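## Task

The rack's front face holds twelve drive blanks in three rows of four. Press every protruding blank fully home until it stops and clicks in, but leave alone the blank in the middle row that is first counting from the right when facing the rack. The rack is free-standing; tilting it beyond a slight amount is a failure, and it must finish in its original position.

## Robot and tools

ROBOT AND FRAMES
Two arms, left_arm and right_arm, each with a two-finger gripper. Scene frame: origin at table-top height midway between the nominal bases, +x out over the table, +z up, left_arm on the +y side (arm names do not match image sides). Calibrated bases: left_arm at (+0.001, +0.294, +0.039) m, right_arm at (+0.010, -0.221, 0) m, both turned only a few thousandths about z. Each arm reports its hand pose, velocities and Hand target in its own base frame; fixed cameras and the table use the scene frame. A gripper's fingers point along its own +z and separate along its y; end_effector_position sits between the pads, roughly 1 cm short of the tips. Reported positions and orientations may be off by a few cm, more at long reach.

THE ROW FORMAT (used by execute_actions and move)
A row is always 14 numbers in [-1, 1], both arms even if one is idle: dx, dy, dz, rx, ry, rz, opening for left_arm, then the same seven for right_arm. dx..rz are an offset, not a pose: they are measured from that arm's Hand target as it was when the action or move began, along that arm's own base axes, with rotation about the Hand target position. Scale: 1.0 = 0.6 m for dx/dy/dz and 180 degrees for rx/ry/rz, which together form one rotation vector. Repeating an offset in a new call moves further. Opening is absolute: +1 fully open (0.093 m), -1 closed. An all-zero pose part re-requests the current Hand target; a 0 in the opening slot is a real half-open command, so resend the present opening to keep a gripper unchanged.

TOOLS
execute_actions(actions, cameras): actions is a list of actions; each action is a table of up to 15 rows, one per 1/30 s step, all rows counted from the action's start pose; a short table repeats its final row. Images come back only for an empty list or when cameras names them (["all"], a list of names, or []). An empty call also reports the scene number.
move(target, speed, blend, opening_speed, grip_force, blocking, cameras): drives each gripper in a straight line toward one row, or a list of up to 15 rows, every row offset from the same starting Hand targets. speed: m/s, 0.002 to 2.9, default 0.25 (turn rate up to twice that in rad/s), one value or one per target. blend: corner rounding in m for lists; 0 stops at each point. opening_speed: at least 0.2 per second on the -1..+1 scale. grip_force: newtons per pad, 10 to 50, persists. blocking=false returns after about 0.5 s while motion continues. Moves last 0.5 to 10 s, do not avoid obstacles or the other arm, and the gripper can lag and overshoot, especially with a near-straight arm. The result ends with a move: line (done, off_target, moving, held, fault) plus limits such as paced (pose clipped) or held (steps withheld).
wait(seconds 0 to 10): lets time pass holding commands. stop(): brakes a running move. zoom_image(camera, region [x0, y0, x1, y1], at most 504 by 504 px) enlarges part of the newest image. finished_scene(scene 1 or 2): ends the scene irreversibly; the goal must already hold without the robot.
Cameras: cam_head_left, cam_head_right, cam_high, cam_low, cam_left_wrist, cam_right_wrist, each 672x504.

READING RESULTS
Hand target is the last commanded pose after clipping; the gripper often rests short of it, and only a new command (even all zeros) asks again. Orientation commands are clipped per step to within 40 degrees of the measured orientation. grip_measured: +1 open, -1 closed, pads meet near -0.94, about +0.0208 per mm of object width, possibly reading up to 0.02 high. Joint positions end with the gripper gap in m. Joint torques include the arm's own weight; numbers 1 to 3 wrap at ±28 N m. Joint ranges (rad): waist -2.618..3.054, shoulder 0..3.142, elbow 0..3.142 (straight 2.901), wrist pitch ±1.571, wrist yaw ±1.571, wrist roll ±2.094. Check position and tilt after each move; small moves may fail or drift.

PUSHING AND SAFETY
An arm stopped by contact keeps pressing; release by commanding a target back past the gripper. Faster approaches and targets deeper past the contact push harder, so approach blanks slowly and aim just past the latched depth. The rack is loose: do not shove it, tip it or shift it. Keep the arms and their cameras apart; the clearance check does not guard gripper-to-gripper contact, and a moderate hit between arms can end the scene. Avoid strain on camera cables, hard hits on fixed or heavy objects, and anything leaving the table. Route paths around an arm's own base. Motor heat rises with stretched poses, loads and pushing against unreachable targets: MOTOR HOT appears at 75 °C, 90 °C folds the arm and disables it, 100 °C drops it. Any arm stop costs. A camera stand is fixed behind the arms.

Each tool is called after "Emit:" as name(argument=value, ...) on one line, values as JSON.

## Session

Emit:
execute_actions(actions=[])

Emit:
zoom_image(camera="cam_high", region=[200, 60, 500, 240])

Emit:
zoom_image(camera="cam_low", region=[240, 140, 380, 260])

Scene clock: 0.00 s.
left_arm: end_effector_position=(+0.2473, -0.0949, +0.0173) grip_measured=+1.000 end_effector_quat_wxyz=(+0.334, +0.041, +0.940, -0.051) | right_arm: end_effector_position=(+0.2512, +0.0351, +0.0673) grip_measured=+1.000 end_effector_quat_wxyz=(+0.437, +0.047, +0.897, -0.043)
Joint positions: left_arm=[-0.48 1.143 0.274 -0.033 -0.179 -0.33 0.093] | right_arm=[0.431 0.823 0.235 -0.161 0.449 0.337 0.093]
Joint velocities: within noise
Joint torques (N m): no reading
Heat: left arm: 34 °C; right arm: 37 °C.
Hand target: left_arm +0.2528, -0.0976, +0.0242; +0.345, +0.040, +0.936, -0.056 | right_arm +0.2548, +0.0367, +0.0736; +0.445, +0.049, +0.893, -0.039
Tool commands: left_gripper/opening=+1.0 right_gripper/opening=+1.0

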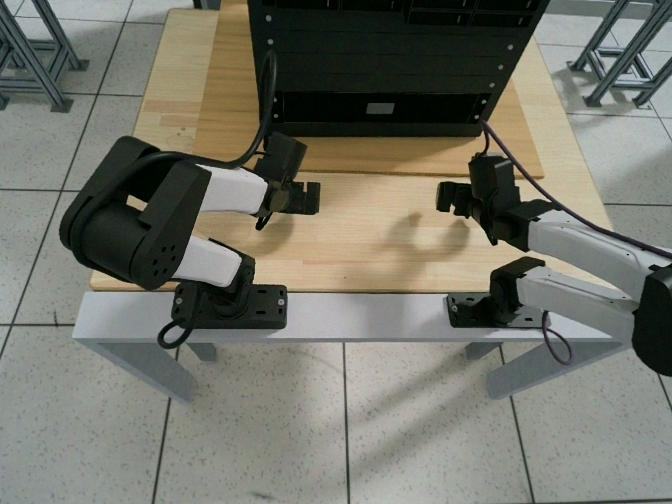

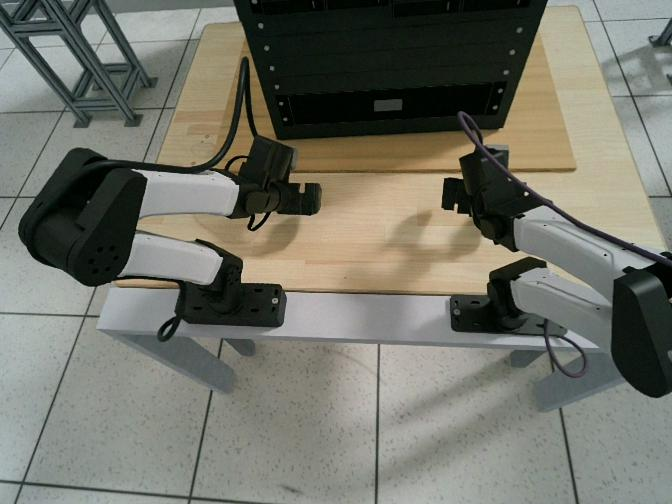

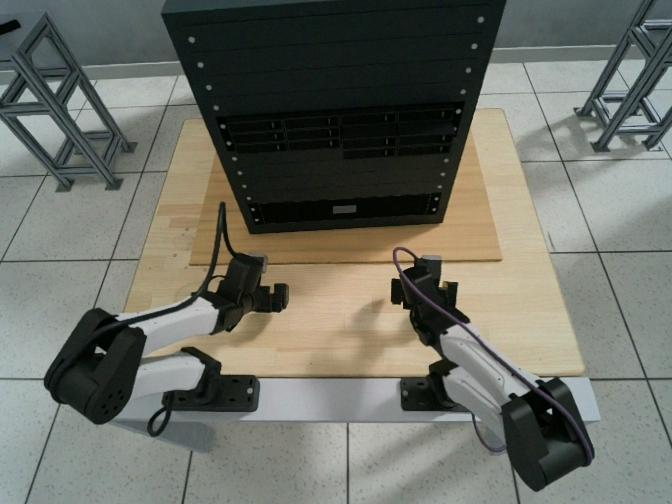

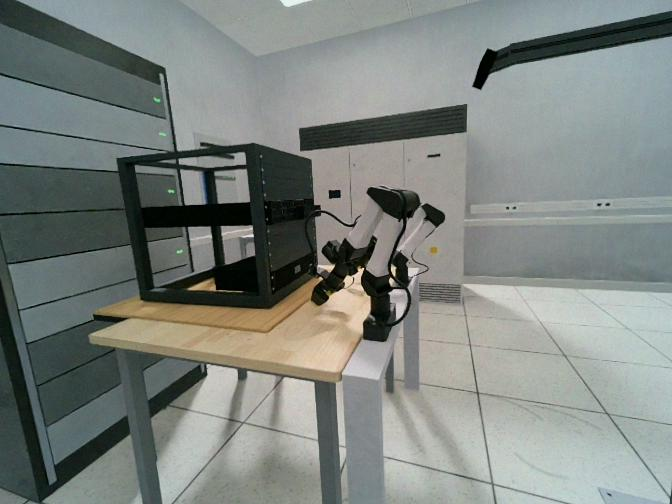

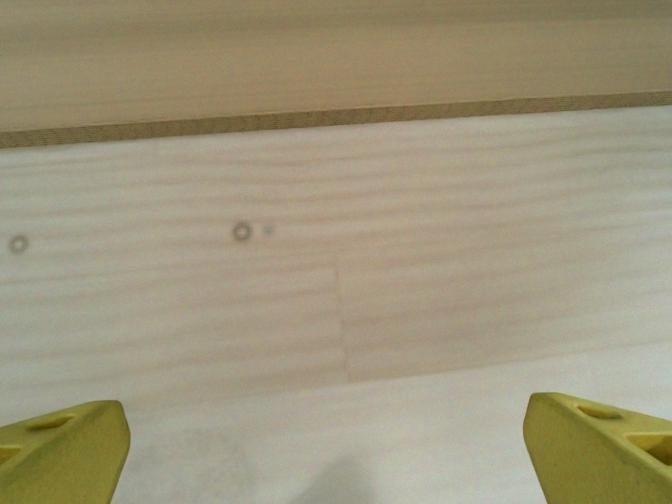

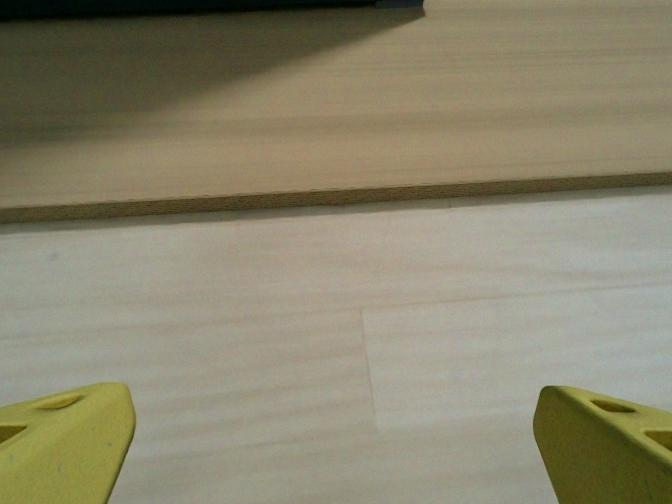

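Scaled by 1.680 from the camera's 672x504 image, which has a finer 960x720 frame.

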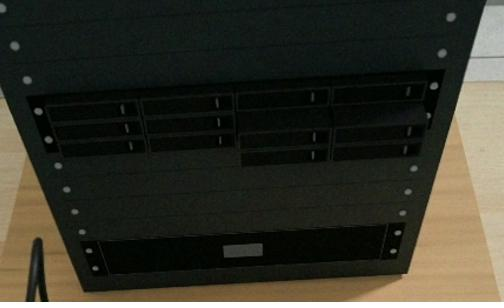

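Scaled by 3.600 from the camera's 672x504 image, which has a finer 960x720 frame.

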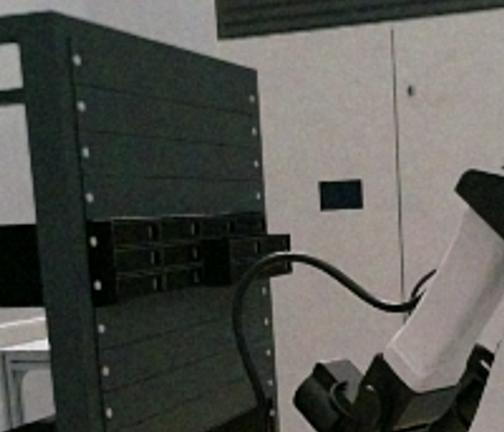

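Emit:
move(target=[0,0,0,0,0,0,1,0.0253,0.1388,0.494,-0.4828,-0.1408,0.204,1], speed=0.3, cameras=["cam_right_wrist"])

Scene clock: 24.03 s.
left_arm: end_effector_position=(+0.2473, -0.0949, +0.0173) grip_measured=+1.000 end_effector_quat_wxyz=(+0.334, +0.041, +0.940, -0.051) | right_arm: end_effector_position=(+0.2678, +0.1181, +0.3554) grip_measured=+1.000 end_effector_quat_wxyz=(+0.497, -0.521, +0.493, -0.488)
Joint positions: left_arm=[-0.48 1.143 0.274 -0.033 -0.179 -0.33 0.093] | right_arm=[0.844 0.779 0.797 -0.062 0.807 -1.56 0.093]
Joint torques (N m): left_arm=[-0.36 -2.52 5.97 1.69 0.07 0.08] | right_arm=[-0.27 0.2 10.56 2.61 -0.2 0.01]
Heat: left arm: 36 °C; right arm: 43 °C.
Hand target: left_arm +0.2528, -0.0976, +0.0242; +0.345, +0.040, +0.936, -0.056 | right_arm +0.2700, +0.1200, +0.3701; +0.511, -0.511, +0.489, -0.488
Off the commanded pose: left_arm 0.009 m, 1 deg | right_arm 0.015 m, 2 deg.
move: off_target (right_arm)
Images, in order (width x height): cam_right_wrist 672x504.

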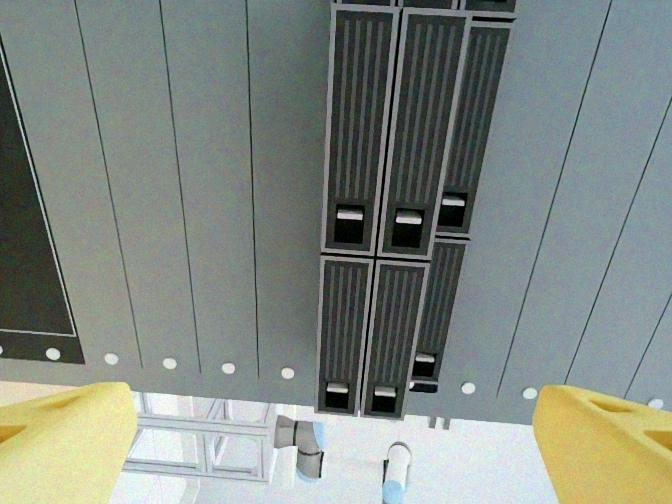

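Emit:
zoom_image(camera="cam_right_wrist", region=[290, 0, 530, 240])

Emit:
zoom_image(camera="cam_right_wrist", region=[290, 190, 530, 430])

Scaled by 2.100 from the camera's 672x504 image, which has a finer 960x720 frame.

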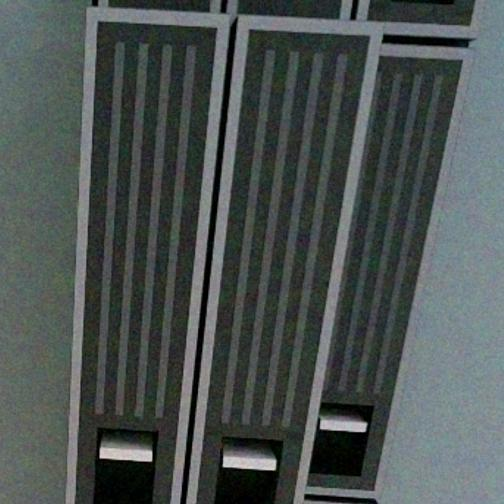

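Scaled by 2.100 from the camera's 672x504 image, which has a finer 960x720 frame.

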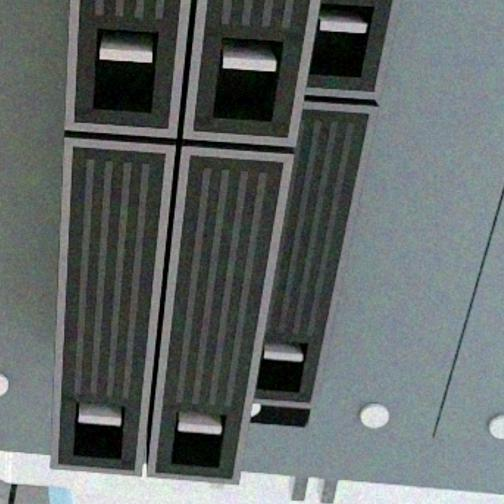

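Emit:
move(target=[[0,0,0,0,0,0,1,0.105,0.0623,-0.0585,0.011,-0.0083,0,1],[0,0,0,0,0,0,1,0.1583,0.0645,-0.0238,0.011,-0.0083,0,1],[0,0,0,0,0,0,1,0.2607,0.0687,-0.0238,0.011,-0.0083,0,1],[0,0,0,0,0,0,1,0.105,0.0623,-0.0238,0.011,-0.0083,0,1]], speed=[0.2,0.1,0.05,0.15], blend=[0.015,0,0,0], cameras=["cam_right_wrist","cam_high"])

Scene clock: 90.23 s.
left_arm: end_effector_position=(+0.2473, -0.0949, +0.0173) grip_measured=+1.000 end_effector_quat_wxyz=(+0.334, +0.041, +0.940, -0.051) | right_arm: end_effector_position=(+0.3365, +0.1596, +0.3578) grip_measured=+1.000 end_effector_quat_wxyz=(+0.531, -0.494, +0.489, -0.484)
Joint positions: left_arm=[-0.48 1.143 0.274 -0.033 -0.179 -0.33 0.093] | right_arm=[0.731 1.099 0.86 0.282 0.679 -1.557 0.093]
Joint torques (N m): left_arm=[-0.36 -2.52 5.94 1.69 0.06 0.09] | right_arm=[0.73 -4.59 7.3 2.18 0.07 0.07]
Heat: left arm: 37 °C; right arm: 50 °C.
Hand target: left_arm +0.2528, -0.0976, +0.0242; +0.345, +0.040, +0.936, -0.056 | right_arm +0.3330, +0.1573, +0.3557; +0.527, -0.495, +0.490, -0.487
Off the commanded pose: left_arm 0.009 m, 1 deg | right_arm 0.005 m, 1 deg.
move: done
Images, in order (width x height): cam_high 672x504, cam_right_wrist 672x504.

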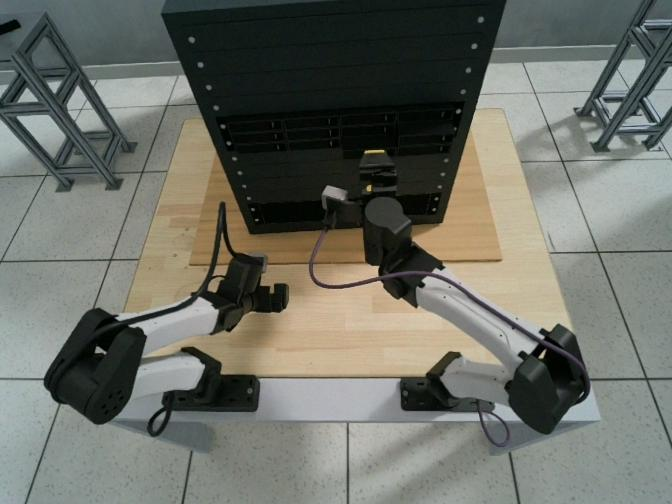

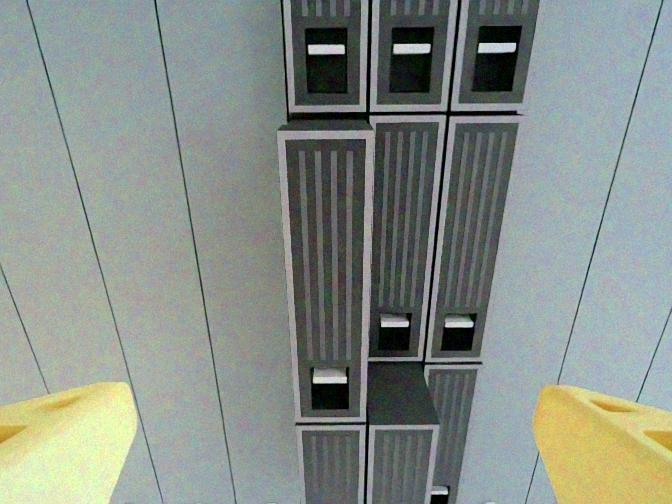

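Emit:
move(target=[[0,0,0,0,0,0,1,0,0,-0.0895,0,0,0,1],[0,0,0,0,0,0,1,0.0533,0.0023,-0.0503,0,0,0,1],[0,0,0,0,0,0,1,0.1557,0.0065,-0.0503,0,0,0,1],[0,0,0,0,0,0,1,-0.0133,0,-0.0503,0,0,0,1],[0,0,0,0,0,0,1,-0.0133,-0.1872,0.0738,0,0,0,1]], speed=[0.2,0.1,0.05,0.15,0.2], blend=[0.015,0,0,0.02,0], cameras=["cam_right_wrist"])

Emit:
zoom_image(camera="cam_right_wrist", region=[180, 60, 540, 440])

Scene clock: 115.27 s.
left_arm: end_effector_position=(+0.2473, -0.0949, +0.0173) grip_measured=+1.000 end_effector_quat_wxyz=(+0.334, +0.041, +0.940, -0.051) | right_arm: end_effector_position=(+0.3273, +0.0450, +0.3868) grip_measured=+1.000 end_effector_quat_wxyz=(+0.515, -0.502, +0.495, -0.488)
Joint positions: left_arm=[-0.48 1.143 0.274 -0.033 -0.179 -0.33 0.093] | right_arm=[0.242 0.861 0.908 -0.041 0.208 -1.553 0.093]
Joint torques (N m): left_arm=[-0.35 -2.51 5.98 1.7 0.07 0.08] | right_arm=[-0.38 -1.47 10.92 2.4 -0.26 0.2]
Heat: left arm: 38 °C; right arm: 48 °C.
Hand target: left_arm +0.2528, -0.0976, +0.0242; +0.345, +0.040, +0.936, -0.056 | right_arm +0.3251, +0.0449, +0.4000; +0.526, -0.495, +0.490, -0.487
Off the commanded pose: left_arm 0.009 m, 1 deg | right_arm 0.013 m, 2 deg.
move: off_target (right_arm)
Images, in order (width x height): cam_right_wrist 672x504.

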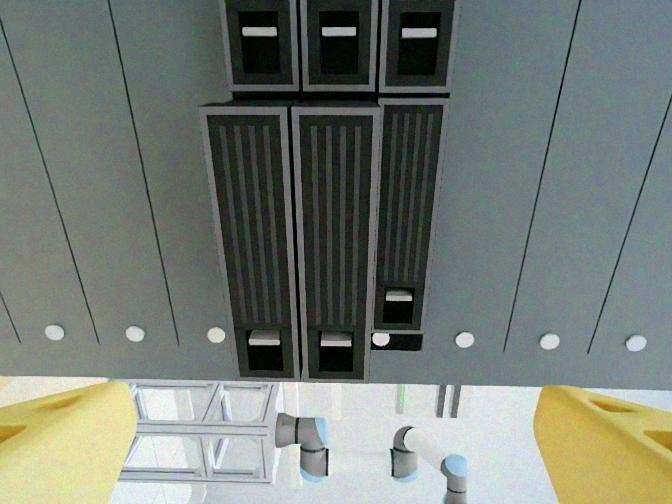

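Scaled by 1.326 from the camera's 672x504 image, which has a finer 960x720 frame.

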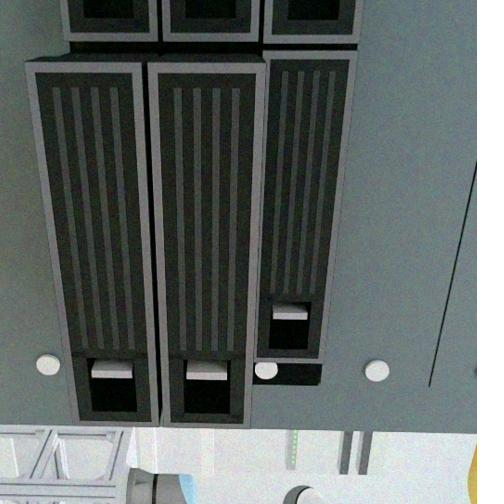

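Emit:
move(target=[0,0,0,0,0,0,1,0.069,0.006,0.0442,0,0,0,1], speed=0.1, cameras=["cam_right_wrist"])

Emit:
zoom_image(camera="cam_right_wrist", region=[100, 60, 460, 440])

Scene clock: 133.97 s.
left_arm: end_effector_position=(+0.2473, -0.0949, +0.0173) grip_measured=+1.000 end_effector_quat_wxyz=(+0.334, +0.041, +0.940, -0.051) | right_arm: end_effector_position=(+0.3658, +0.0483, +0.4125) grip_measured=+1.000 end_effector_quat_wxyz=(+0.514, -0.503, +0.496, -0.487)
Joint positions: left_arm=[-0.48 1.143 0.274 -0.033 -0.179 -0.33 0.093] | right_arm=[0.212 1.038 1.084 -0.044 0.177 -1.552 0.093]
Joint torques (N m): left_arm=[-0.32 -2.51 5.98 1.69 0.07 0.09] | right_arm=[-0.32 -1.88 11.22 2.49 -0.26 0.2]
Heat: left arm: 38 °C; right arm: 53 °C.
Hand target: left_arm +0.2528, -0.0976, +0.0242; +0.345, +0.040, +0.936, -0.056 | right_arm +0.3665, +0.0487, +0.4264; +0.526, -0.496, +0.490, -0.486
Off the commanded pose: left_arm 0.009 m, 1 deg | right_arm 0.014 m, 2 deg.
move: off_target (right_arm)
Images, in order (width x height): cam_right_wrist 672x504.

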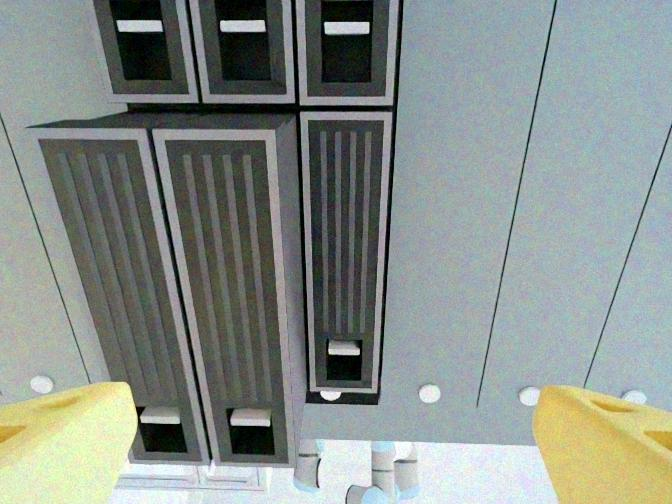

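Scaled by 1.326 from the camera's 672x504 image, which has a finer 960x720 frame.

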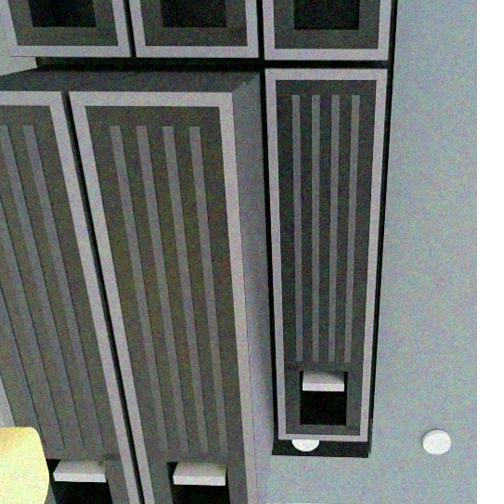

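Emit:
move(target=[0,0,0,0,0,0,1,0.0267,0.001,-0.0083,0,0,0,1], speed=0.08, cameras=["cam_right_wrist"])

Scene clock: 152.77 s.
left_arm: end_effector_position=(+0.2473, -0.0949, +0.0173) grip_measured=+1.000 end_effector_quat_wxyz=(+0.334, +0.041, +0.940, -0.051) | right_arm: end_effector_position=(+0.3807, +0.0488, +0.3994) grip_measured=+1.000 end_effector_quat_wxyz=(+0.505, -0.512, +0.502, -0.481)
Joint positions: left_arm=[-0.48 1.143 0.274 -0.033 -0.179 -0.33 0.093] | right_arm=[0.2 1.088 1.084 -0.024 0.165 -1.552 0.093]
Joint torques (N m): left_arm=[-0.35 -2.52 5.96 1.69 0.07 0.08] | right_arm=[-0.25 -2.44 11.58 2.84 -0.26 0.19]
Heat: left arm: 38 °C; right arm: 52 °C.
Hand target: left_arm +0.2528, -0.0976, +0.0242; +0.345, +0.040, +0.936, -0.056 | right_arm +0.3825, +0.0492, +0.4215; +0.526, -0.496, +0.490, -0.487
Off the commanded pose: left_arm 0.009 m, 1 deg | right_arm 0.022 m, 3 deg.
move: off_target (right_arm)
Images, in order (width x height): cam_right_wrist 672x504.

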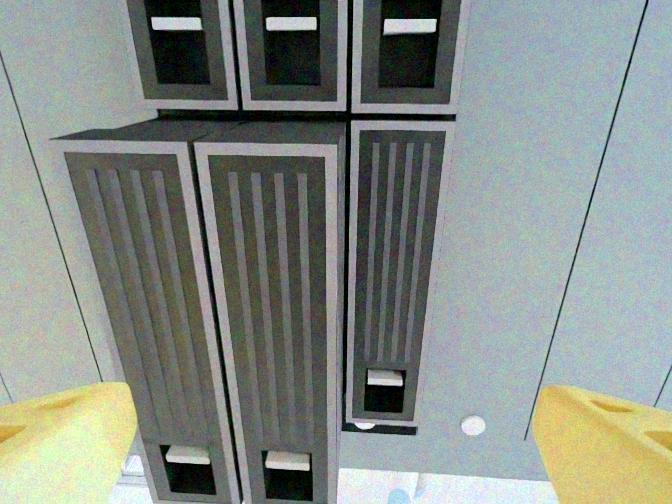

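Emit:
move(target=[[0,0,0,0,0,0,1,0,0,0.01,0,0,0,1],[0,0,0,0,0,0,1,0.0853,0.0037,0.01,0,0,0,1],[0,0,0,0,0,0,1,0.002,0.0002,-0.01,0,0,0,1],[0,0,0,0,0,0,1,-0.0875,-0.0035,-0.01,0,0,0,1]], speed=[0.05,0.05,0.1,0.15], blend=[0,0,0.02,0], cameras=["cam_right_wrist","cam_high","cam_low"])

Emit:
zoom_image(camera="cam_right_wrist", region=[140, 40, 500, 420])

Emit:
zoom_image(camera="cam_high", region=[200, 60, 500, 240])

Scene clock: 175.20 s.
left_arm: end_effector_position=(+0.2473, -0.0949, +0.0173) grip_measured=+1.000 end_effector_quat_wxyz=(+0.334, +0.041, +0.940, -0.051) | right_arm: end_effector_position=(+0.3299, +0.0468, +0.4211) grip_measured=+1.000 end_effector_quat_wxyz=(+0.530, -0.494, +0.484, -0.491)
Joint positions: left_arm=[-0.48 1.143 0.274 -0.033 -0.179 -0.33 0.093] | right_arm=[0.233 0.903 1.026 -0.078 0.183 -1.551 0.093]
Joint torques (N m): left_arm=[-0.36 -2.55 5.98 1.7 0.07 0.08] | right_arm=[0.66 -1.7 7.15 2.38 0.04 0.18]
Heat: left arm: 38 °C; right arm: 52 °C.
Hand target: left_arm +0.2528, -0.0976, +0.0242; +0.345, +0.040, +0.936, -0.056 | right_arm +0.3300, +0.0471, +0.4155; +0.526, -0.496, +0.490, -0.487
Off the commanded pose: left_arm 0.009 m, 1 deg | right_arm 0.006 m, 1 deg.
move: done
Images, in order (width x height): cam_high 672x504, cam_low 672x504, cam_right_wrist 672x504.

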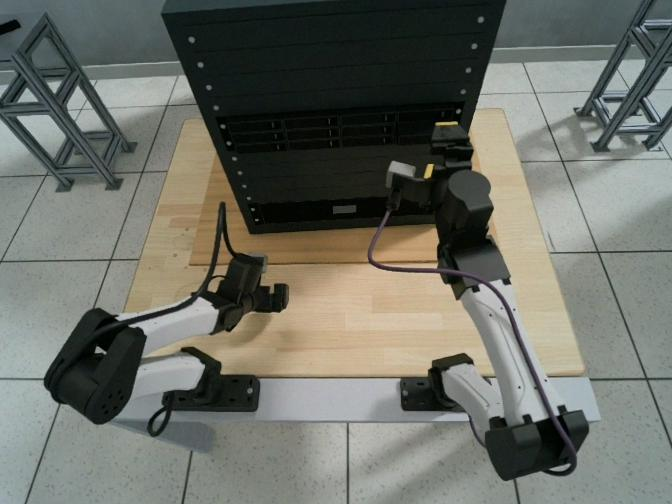

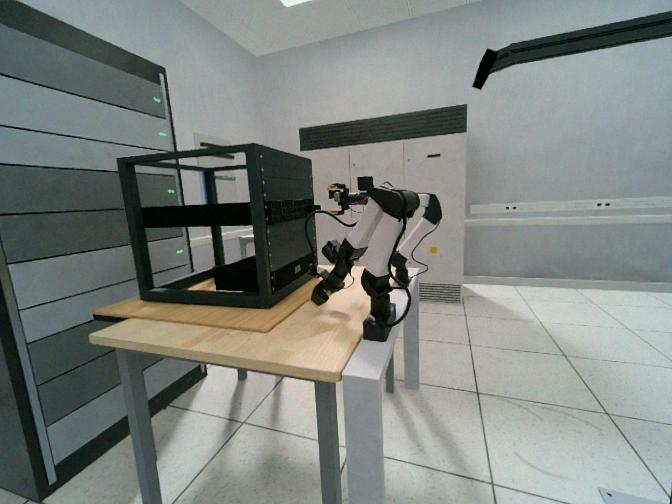

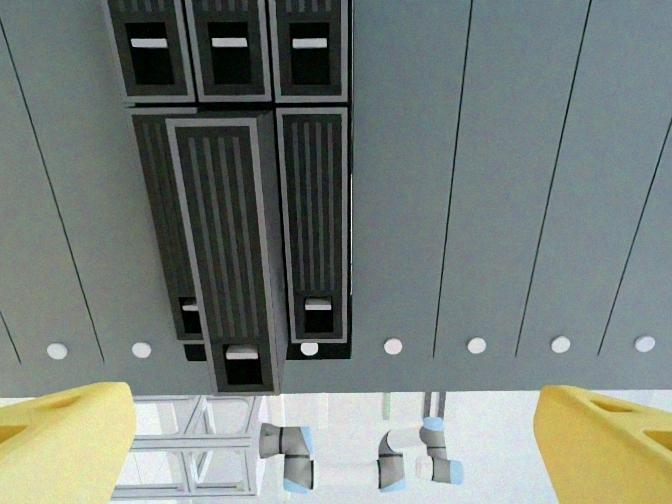

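Scaled by 1.326 from the camera's 672x504 image, which has a finer 960x720 frame.

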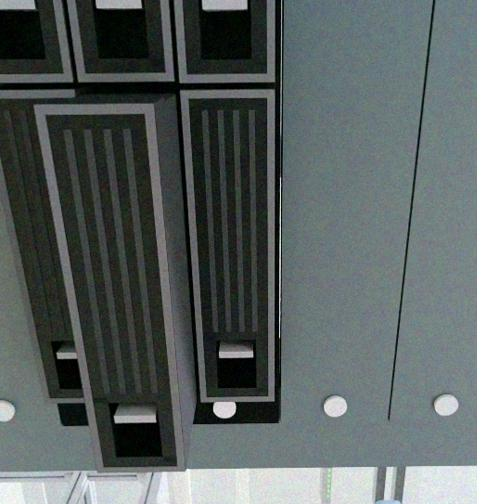

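Scaled by 1.680 from the camera's 672x504 image, which has a finer 960x720 frame.

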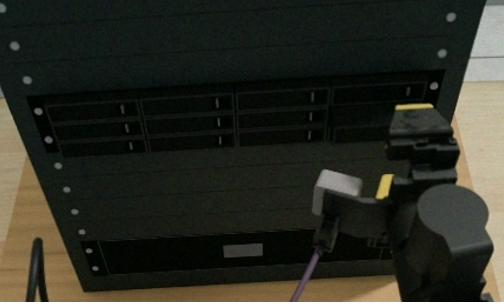

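Emit:
finished_scene(scene=2)

The scene is finished: the task was done.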